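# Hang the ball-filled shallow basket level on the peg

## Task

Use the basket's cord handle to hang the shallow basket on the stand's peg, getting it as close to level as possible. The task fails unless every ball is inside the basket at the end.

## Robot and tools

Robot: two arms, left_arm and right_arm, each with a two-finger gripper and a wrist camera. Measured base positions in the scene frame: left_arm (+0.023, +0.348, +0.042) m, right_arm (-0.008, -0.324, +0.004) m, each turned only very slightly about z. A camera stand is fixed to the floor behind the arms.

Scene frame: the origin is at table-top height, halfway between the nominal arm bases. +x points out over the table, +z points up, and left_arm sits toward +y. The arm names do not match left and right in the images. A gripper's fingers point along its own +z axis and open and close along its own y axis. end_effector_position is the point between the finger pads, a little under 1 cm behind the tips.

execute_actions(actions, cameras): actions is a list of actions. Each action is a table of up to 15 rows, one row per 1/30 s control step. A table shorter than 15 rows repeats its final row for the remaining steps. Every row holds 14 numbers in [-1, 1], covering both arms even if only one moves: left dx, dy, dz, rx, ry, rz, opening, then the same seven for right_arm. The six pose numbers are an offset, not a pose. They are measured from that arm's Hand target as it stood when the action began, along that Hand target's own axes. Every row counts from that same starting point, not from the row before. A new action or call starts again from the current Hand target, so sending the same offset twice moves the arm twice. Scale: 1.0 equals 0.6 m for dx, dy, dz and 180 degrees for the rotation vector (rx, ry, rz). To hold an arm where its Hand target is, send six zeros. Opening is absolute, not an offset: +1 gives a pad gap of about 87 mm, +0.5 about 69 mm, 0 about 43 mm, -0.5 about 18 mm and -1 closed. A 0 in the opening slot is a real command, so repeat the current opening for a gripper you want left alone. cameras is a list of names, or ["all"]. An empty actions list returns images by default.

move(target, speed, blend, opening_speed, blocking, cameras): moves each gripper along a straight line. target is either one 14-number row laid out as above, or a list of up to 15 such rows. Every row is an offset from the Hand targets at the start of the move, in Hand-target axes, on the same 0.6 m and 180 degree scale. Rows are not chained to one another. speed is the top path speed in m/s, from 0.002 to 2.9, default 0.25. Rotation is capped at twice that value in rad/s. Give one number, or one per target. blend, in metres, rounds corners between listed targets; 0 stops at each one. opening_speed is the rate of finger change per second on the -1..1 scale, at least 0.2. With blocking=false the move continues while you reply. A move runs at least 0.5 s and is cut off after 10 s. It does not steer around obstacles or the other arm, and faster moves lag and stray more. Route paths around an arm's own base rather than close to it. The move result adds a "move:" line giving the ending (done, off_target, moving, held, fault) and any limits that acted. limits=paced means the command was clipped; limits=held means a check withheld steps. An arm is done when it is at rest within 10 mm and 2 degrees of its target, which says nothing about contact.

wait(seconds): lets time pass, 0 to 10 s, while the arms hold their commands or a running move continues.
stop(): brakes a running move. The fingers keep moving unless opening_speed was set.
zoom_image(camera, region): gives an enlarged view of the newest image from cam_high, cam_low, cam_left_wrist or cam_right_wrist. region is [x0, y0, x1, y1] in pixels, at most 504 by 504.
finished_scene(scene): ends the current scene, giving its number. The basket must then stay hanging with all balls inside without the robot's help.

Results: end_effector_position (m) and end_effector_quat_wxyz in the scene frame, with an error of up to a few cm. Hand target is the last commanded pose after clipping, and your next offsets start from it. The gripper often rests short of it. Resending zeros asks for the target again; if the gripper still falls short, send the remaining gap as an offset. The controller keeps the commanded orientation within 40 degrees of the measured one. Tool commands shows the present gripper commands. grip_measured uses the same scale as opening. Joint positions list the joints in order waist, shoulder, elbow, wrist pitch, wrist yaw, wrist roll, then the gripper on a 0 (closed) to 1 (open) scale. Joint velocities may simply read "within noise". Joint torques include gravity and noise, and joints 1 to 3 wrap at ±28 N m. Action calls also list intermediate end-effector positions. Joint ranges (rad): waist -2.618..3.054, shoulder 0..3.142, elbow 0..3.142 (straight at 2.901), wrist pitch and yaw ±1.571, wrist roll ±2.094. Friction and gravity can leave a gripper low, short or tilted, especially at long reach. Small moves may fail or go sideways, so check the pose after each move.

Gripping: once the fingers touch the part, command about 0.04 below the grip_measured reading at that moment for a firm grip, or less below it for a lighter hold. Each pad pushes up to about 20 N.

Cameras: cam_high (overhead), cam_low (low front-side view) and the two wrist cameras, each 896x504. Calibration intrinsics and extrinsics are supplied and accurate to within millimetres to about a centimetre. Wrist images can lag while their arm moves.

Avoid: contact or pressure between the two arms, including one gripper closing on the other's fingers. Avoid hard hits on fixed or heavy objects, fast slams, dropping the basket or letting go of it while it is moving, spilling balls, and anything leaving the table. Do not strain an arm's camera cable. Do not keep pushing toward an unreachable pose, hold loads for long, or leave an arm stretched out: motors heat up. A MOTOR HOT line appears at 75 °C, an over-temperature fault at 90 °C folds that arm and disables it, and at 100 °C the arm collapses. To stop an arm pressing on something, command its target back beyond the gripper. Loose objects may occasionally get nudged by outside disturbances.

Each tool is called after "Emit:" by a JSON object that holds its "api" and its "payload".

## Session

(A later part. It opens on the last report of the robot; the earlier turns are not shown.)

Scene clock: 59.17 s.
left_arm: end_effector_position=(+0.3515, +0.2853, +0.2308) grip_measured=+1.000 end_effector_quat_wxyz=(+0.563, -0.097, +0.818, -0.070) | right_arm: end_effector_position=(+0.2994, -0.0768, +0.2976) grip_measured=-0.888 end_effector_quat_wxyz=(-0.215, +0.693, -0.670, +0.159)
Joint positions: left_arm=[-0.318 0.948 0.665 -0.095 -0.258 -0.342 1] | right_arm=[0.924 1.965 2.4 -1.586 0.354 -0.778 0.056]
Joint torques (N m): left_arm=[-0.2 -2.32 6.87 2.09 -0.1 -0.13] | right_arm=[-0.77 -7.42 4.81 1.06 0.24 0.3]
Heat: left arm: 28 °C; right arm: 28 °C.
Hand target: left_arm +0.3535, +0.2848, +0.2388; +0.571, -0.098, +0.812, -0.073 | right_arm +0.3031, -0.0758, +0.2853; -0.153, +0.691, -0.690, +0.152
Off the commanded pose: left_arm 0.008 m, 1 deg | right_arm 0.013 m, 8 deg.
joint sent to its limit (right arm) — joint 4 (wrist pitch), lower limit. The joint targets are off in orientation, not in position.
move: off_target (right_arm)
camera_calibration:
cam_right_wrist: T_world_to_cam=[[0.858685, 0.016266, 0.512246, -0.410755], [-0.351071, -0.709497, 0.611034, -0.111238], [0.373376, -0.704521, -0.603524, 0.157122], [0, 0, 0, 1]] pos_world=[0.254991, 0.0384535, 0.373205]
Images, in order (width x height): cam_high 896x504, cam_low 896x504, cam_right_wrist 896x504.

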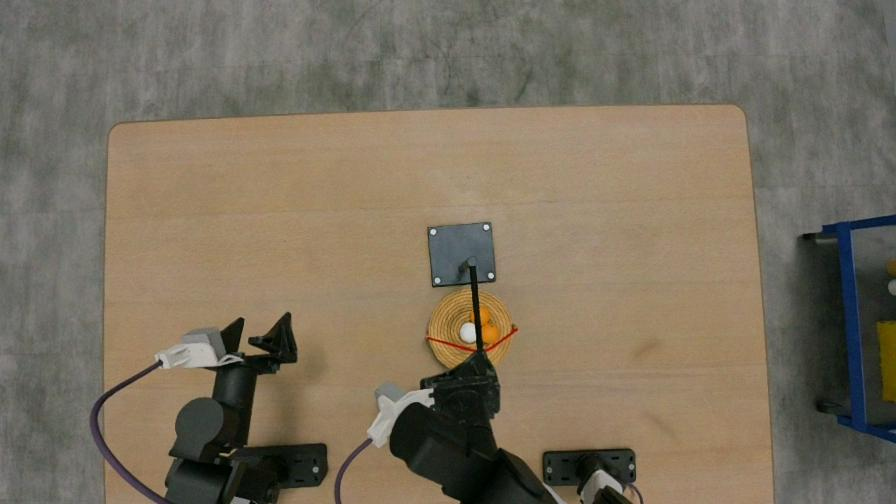

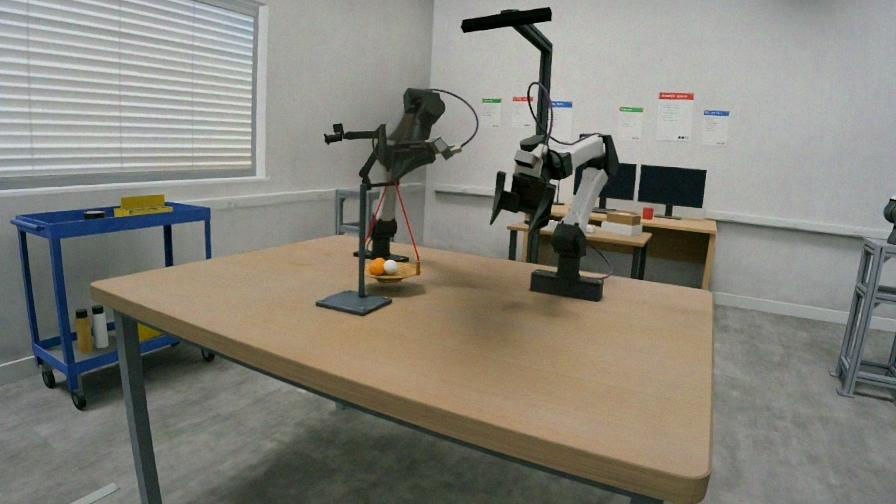

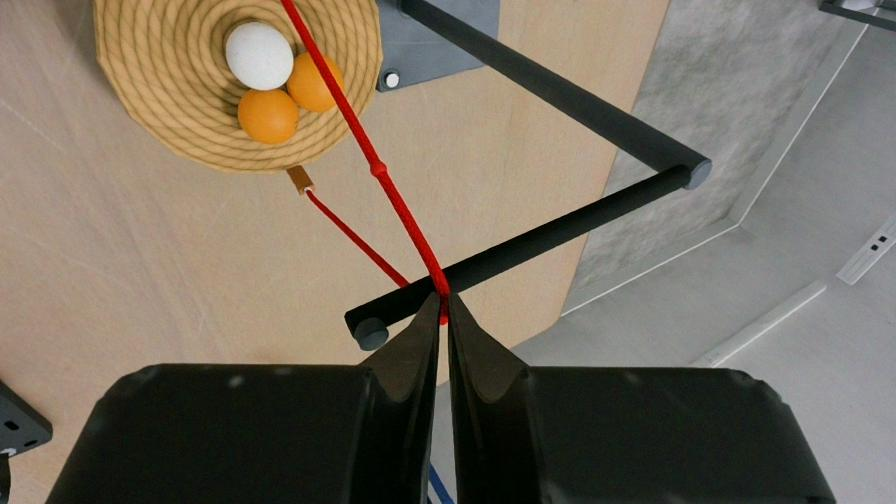

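Emit:
{"api": "move", "payload": {"target": [[0,0,0,0,0,0,1,0,-0.0021,-0.0045,0,0,0,-1],[0,0,0,0,0,0,1,0,-0.0021,-0.0045,0,0,0,-0.55]], "speed": 0.02, "opening_speed": 0.25, "cameras": ["cam_high","cam_low","cam_right_wrist"]}}

Emit:
{"api": "zoom_image", "payload": {"camera": "cam_low", "region": [350, 160, 440, 290]}}

Emit:
{"api": "zoom_image", "payload": {"camera": "cam_right_wrist", "region": [260, 120, 560, 400]}}

Scene clock: 63.93 s.
left_arm: end_effector_position=(+0.3515, +0.2853, +0.2308) grip_measured=+1.000 end_effector_quat_wxyz=(+0.563, -0.097, +0.818, -0.070) | right_arm: end_effector_position=(+0.3032, -0.0754, +0.3000) grip_measured=-0.551 end_effector_quat_wxyz=(-0.224, +0.689, -0.670, +0.165)
Joint positions: left_arm=[-0.318 0.948 0.665 -0.095 -0.258 -0.342 1] | right_arm=[0.924 1.965 2.4 -1.568 0.368 -0.778 0.225]
Joint torques (N m): left_arm=[-0.23 -2.22 6.87 2.11 -0.09 -0.12] | right_arm=[-0.66 -7.72 5.55 0.9 0.13 0.27]
Heat: left arm: 28 °C; right arm: 28 °C.
Hand target: left_arm +0.3535, +0.2848, +0.2388; +0.571, -0.098, +0.812, -0.073 | right_arm +0.3031, -0.0758, +0.2883; -0.154, +0.691, -0.690, +0.152
Off the commanded pose: left_arm 0.008 m, 1 deg | right_arm 0.012 m, 9 deg.
joint sent to its limit (right arm) — joint 4 (wrist pitch), lower limit. The joint targets are off in orientation, not in position.
move: off_target (right_arm); target 2's new opening was sent with right_arm's hand 0.010 m and 8 deg from that target
camera_calibration:
cam_right_wrist: T_world_to_cam=[[0.847868, 0.00815688, 0.530144, -0.417917], [-0.367712, -0.7113, 0.599033, -0.101829], [0.381978, -0.702841, -0.600089, 0.154594], [0, 0, 0, 1]] pos_world=[0.257843, 0.0396334, 0.375325]
Images, in order (width x height): cam_high 896x504, cam_low 896x504, cam_right_wrist 896x504.

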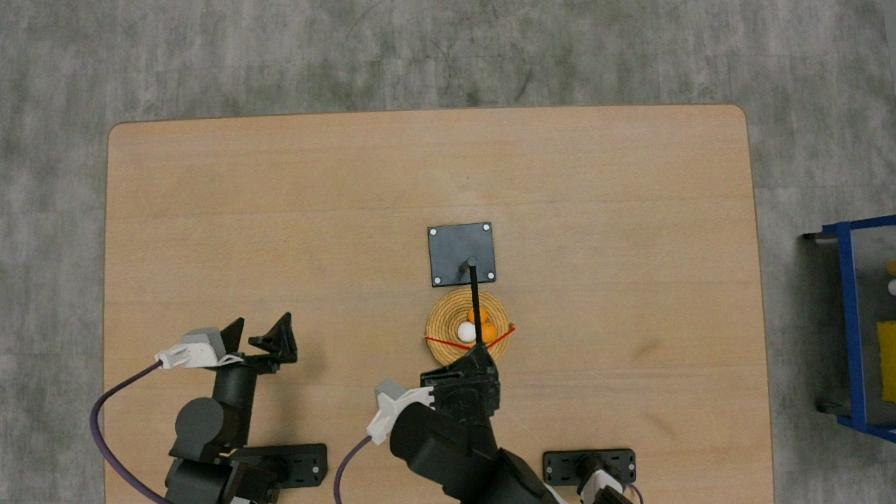

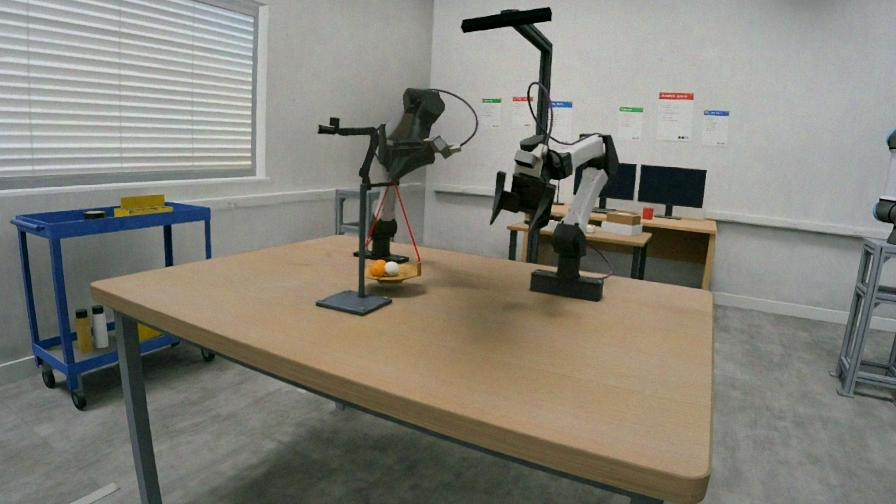

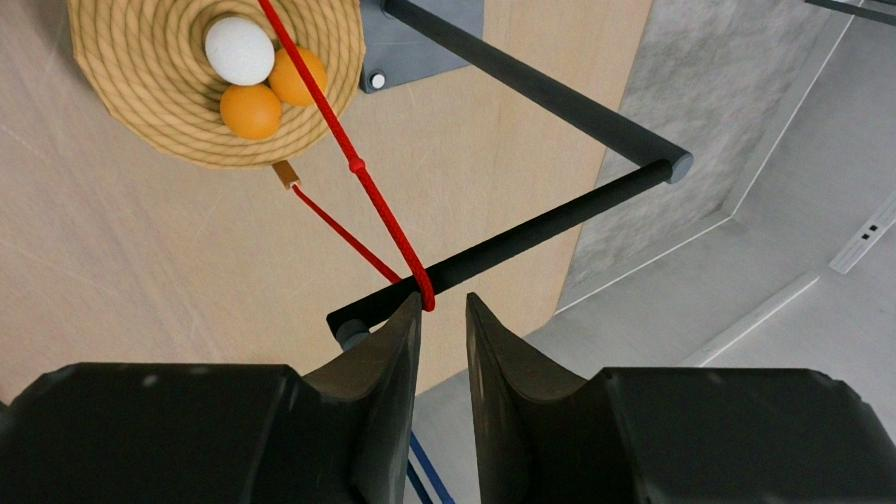

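Scaled by 3.877 from the camera's 896x504 image, which has a finer 1280x720 frame.

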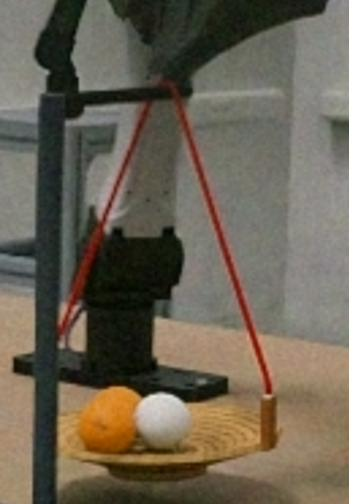

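Scaled by 1.680 from the camera's 896x504 image, which has a finer 1280x720 frame.

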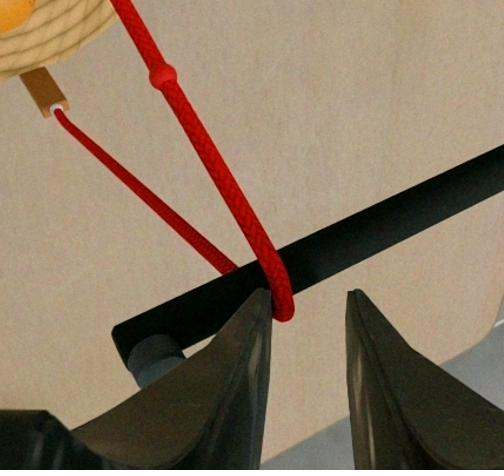

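Emit:
{"api": "move", "payload": {"target": [0,0,0,0,0,0,1,0,0.0085,-0.114,0,0,0,-0.45], "speed": 0.04, "cameras": ["cam_high","cam_low","cam_right_wrist"]}}

Emit:
{"api": "zoom_image", "payload": {"camera": "cam_low", "region": [340, 160, 440, 290]}}

Emit:
{"api": "zoom_image", "payload": {"camera": "cam_high", "region": [400, 240, 560, 400]}}

Scene clock: 66.30 s.
left_arm: end_effector_position=(+0.3515, +0.2853, +0.2308) grip_measured=+1.000 end_effector_quat_wxyz=(+0.563, -0.097, +0.818, -0.070) | right_arm: end_effector_position=(+0.2745, -0.0685, +0.3304) grip_measured=-0.450 end_effector_quat_wxyz=(-0.267, +0.699, -0.644, +0.159)
Joint positions: left_arm=[-0.318 0.948 0.665 -0.095 -0.258 -0.342 1] | right_arm=[1.003 1.883 2.4 -1.574 0.387 -0.773 0.275]
Joint torques (N m): left_arm=[0.05 -2.22 6.84 2.11 -0.09 -0.13] | right_arm=[0.7 -11.82 7.87 1.08 0.53 0.3]
Heat: left arm: 28 °C; right arm: 28 °C.
Hand target: left_arm +0.3535, +0.2848, +0.2388; +0.571, -0.098, +0.812, -0.073 | right_arm +0.2697, -0.0759, +0.3481; -0.154, +0.691, -0.690, +0.153
Off the commanded pose: left_arm 0.008 m, 1 deg | right_arm 0.020 m, 14 deg.
joint sent to its limit (right arm) — joint 4 (wrist pitch), lower limit. The joint targets are off in orientation, not in position.
move: off_target (right_arm)
camera_calibration:
cam_right_wrist: T_world_to_cam=[[0.81413, 0.0338982, 0.579692, -0.415123], [-0.351483, -0.765878, 0.538415, -0.113827], [0.462225, -0.642092, -0.61161, 0.174697], [0, 0, 0, 1]] pos_world=[0.217206, 0.0390656, 0.408776]
Images, in order (width x height): cam_high 896x504, cam_low 896x504, cam_right_wrist 896x504.

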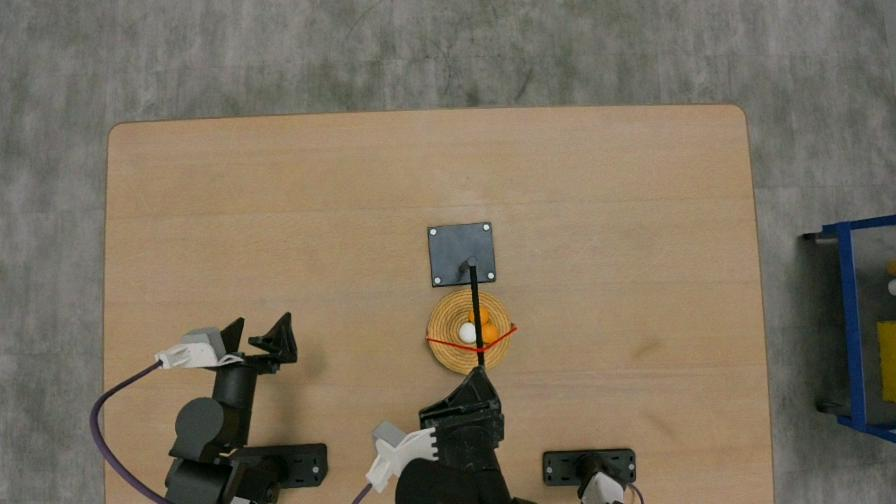

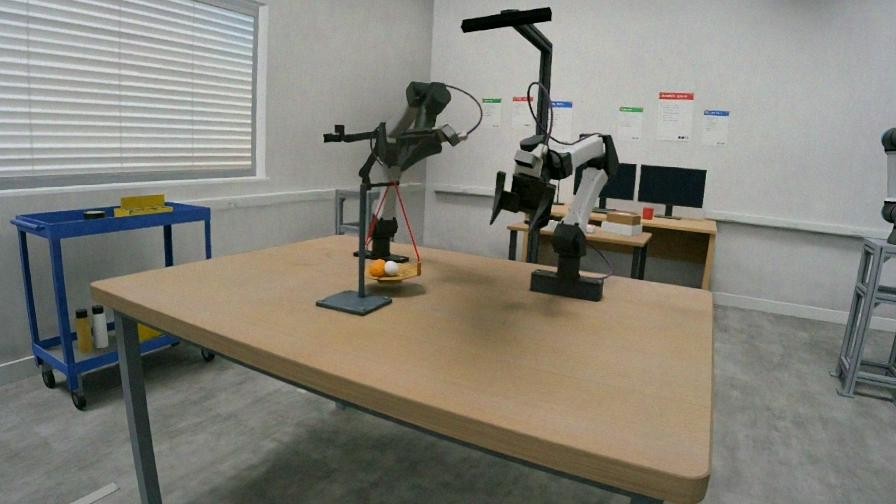

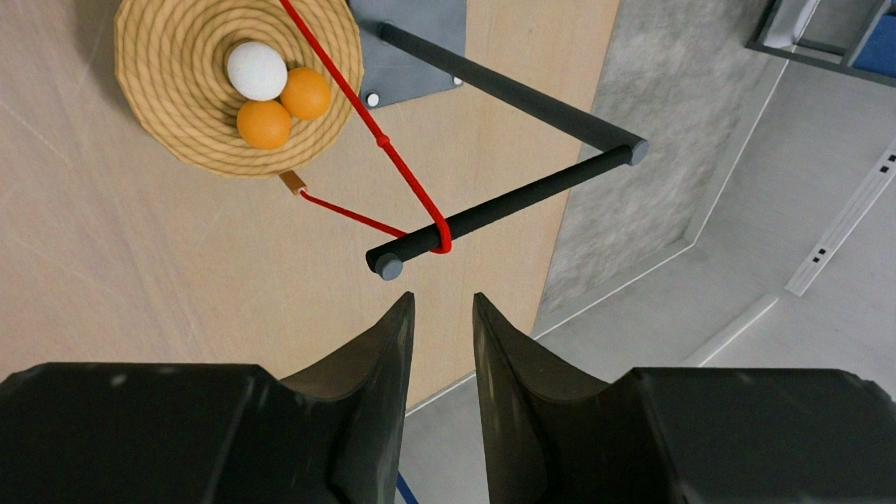

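Scaled by 3.877 from the camera's 896x504 image, which has a finer 1280x720 frame.

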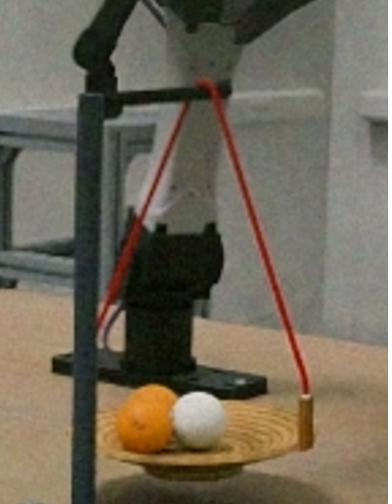

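Scaled by 3.150 from the camera's 896x504 image, which has a finer 1280x720 frame.

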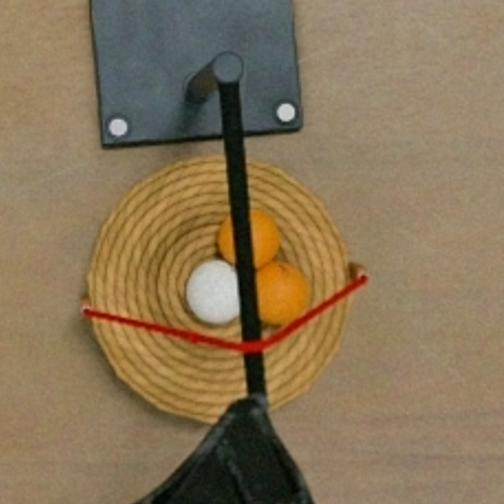

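Emit:
{"api": "zoom_image", "payload": {"camera": "cam_low", "region": [350, 175, 430, 290]}}

Scaled by 4.383 from the camera's 896x504 image, which has a finer 1280x720 frame.

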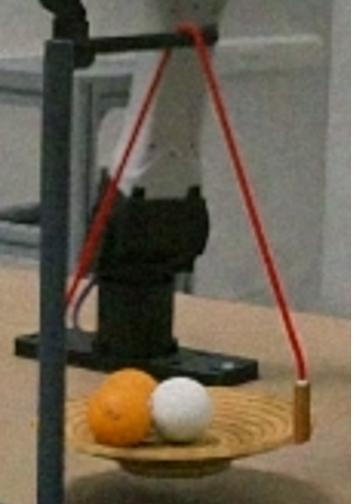

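Emit:
{"api": "move", "payload": {"target": [0,0,0,0,0,0,1,0.06,0.09,-0.03,0,0,0,-0.45], "speed": 0.1, "cameras": ["cam_high","cam_low","cam_right_wrist"]}}

Emit:
{"api": "zoom_image", "payload": {"camera": "cam_low", "region": [340, 160, 440, 290]}}

Scene clock: 69.37 s.
left_arm: end_effector_position=(+0.3515, +0.2853, +0.2308) grip_measured=+1.000 end_effector_quat_wxyz=(+0.563, -0.097, +0.818, -0.070) | right_arm: end_effector_position=(+0.2164, -0.1050, +0.3355) grip_measured=-0.450 end_effector_quat_wxyz=(-0.271, +0.695, -0.651, +0.141)
Joint positions: left_arm=[-0.318 0.948 0.665 -0.095 -0.258 -0.342 1] | right_arm=[1.093 1.63 2.127 -1.578 0.401 -0.665 0.275]
Joint torques (N m): left_arm=[-0.03 -2.3 6.78 2.1 -0.09 -0.14] | right_arm=[0.72 -8.68 5.08 1.08 0.55 0.27]
Heat: left arm: 28 °C; right arm: 29 °C.
Hand target: left_arm +0.3535, +0.2848, +0.2388; +0.571, -0.098, +0.812, -0.073 | right_arm +0.2131, -0.1121, +0.3416; -0.153, +0.691, -0.690, +0.152
Off the commanded pose: left_arm 0.008 m, 1 deg | right_arm 0.010 m, 14 deg.
joint sent to its limit (right arm) — joint 4 (wrist pitch), lower limit. The joint targets are off in orientation, not in position.
move: off_target (right_arm)
camera_calibration:
cam_right_wrist: T_world_to_cam=[[0.826644, 0.0114039, 0.562609, -0.368952], [-0.343419, -0.781801, 0.520434, -0.162317], [0.445783, -0.623424, -0.642355, 0.196939], [0, 0, 0, 1]] pos_world=[0.161457, 0.0000838852, 0.418556]
Images, in order (width x height): cam_high 896x504, cam_low 896x504, cam_right_wrist 896x504.

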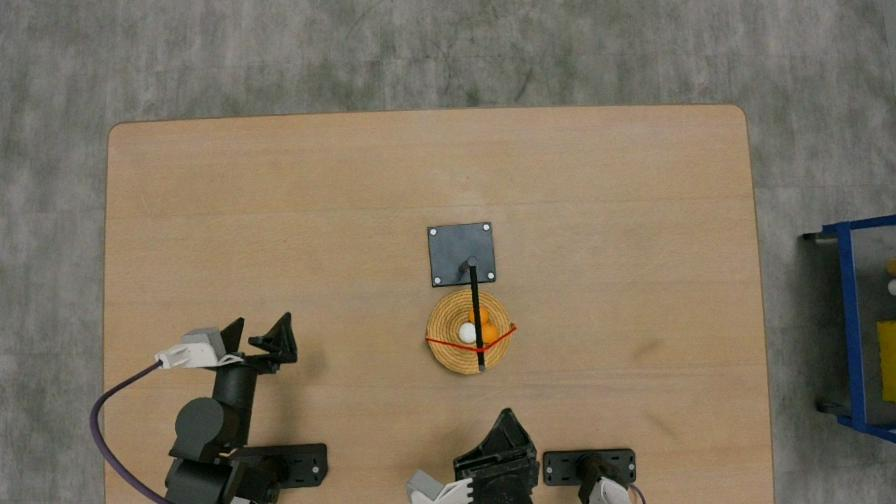

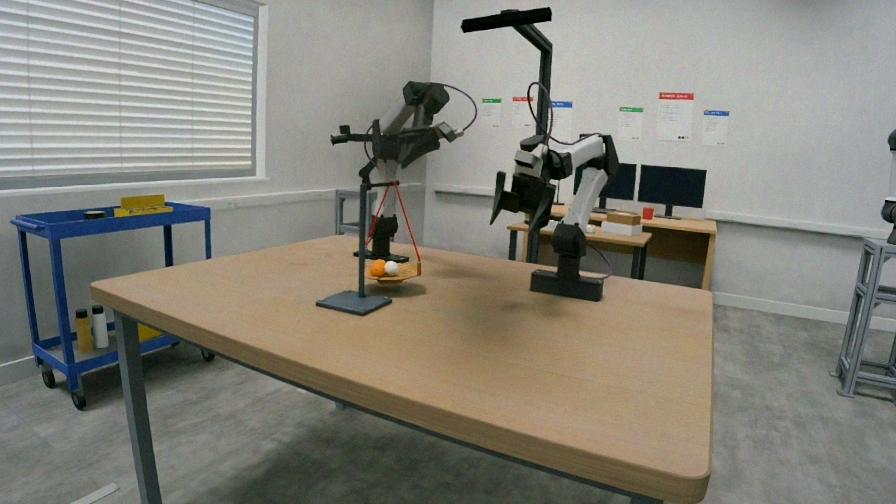

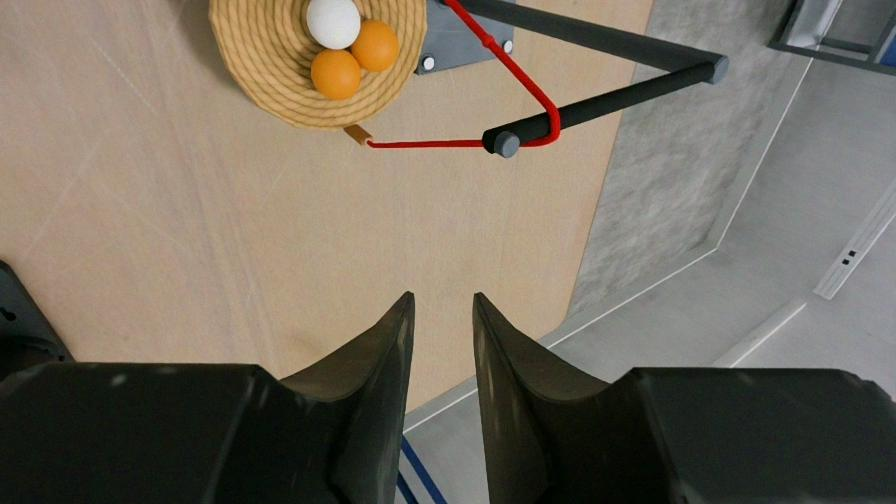

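Scaled by 3.877 from the camera's 896x504 image, which has a finer 1280x720 frame.

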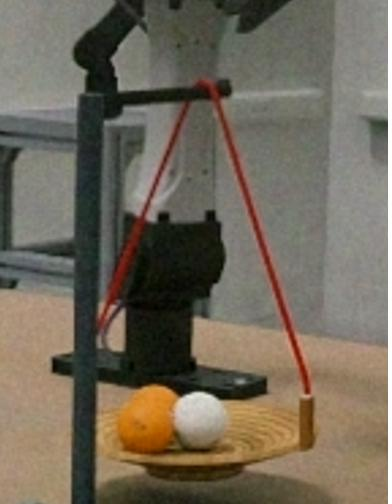

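Emit:
{"api": "finished_scene", "payload": {"scene": 2}}

The scene is finished: the task was done.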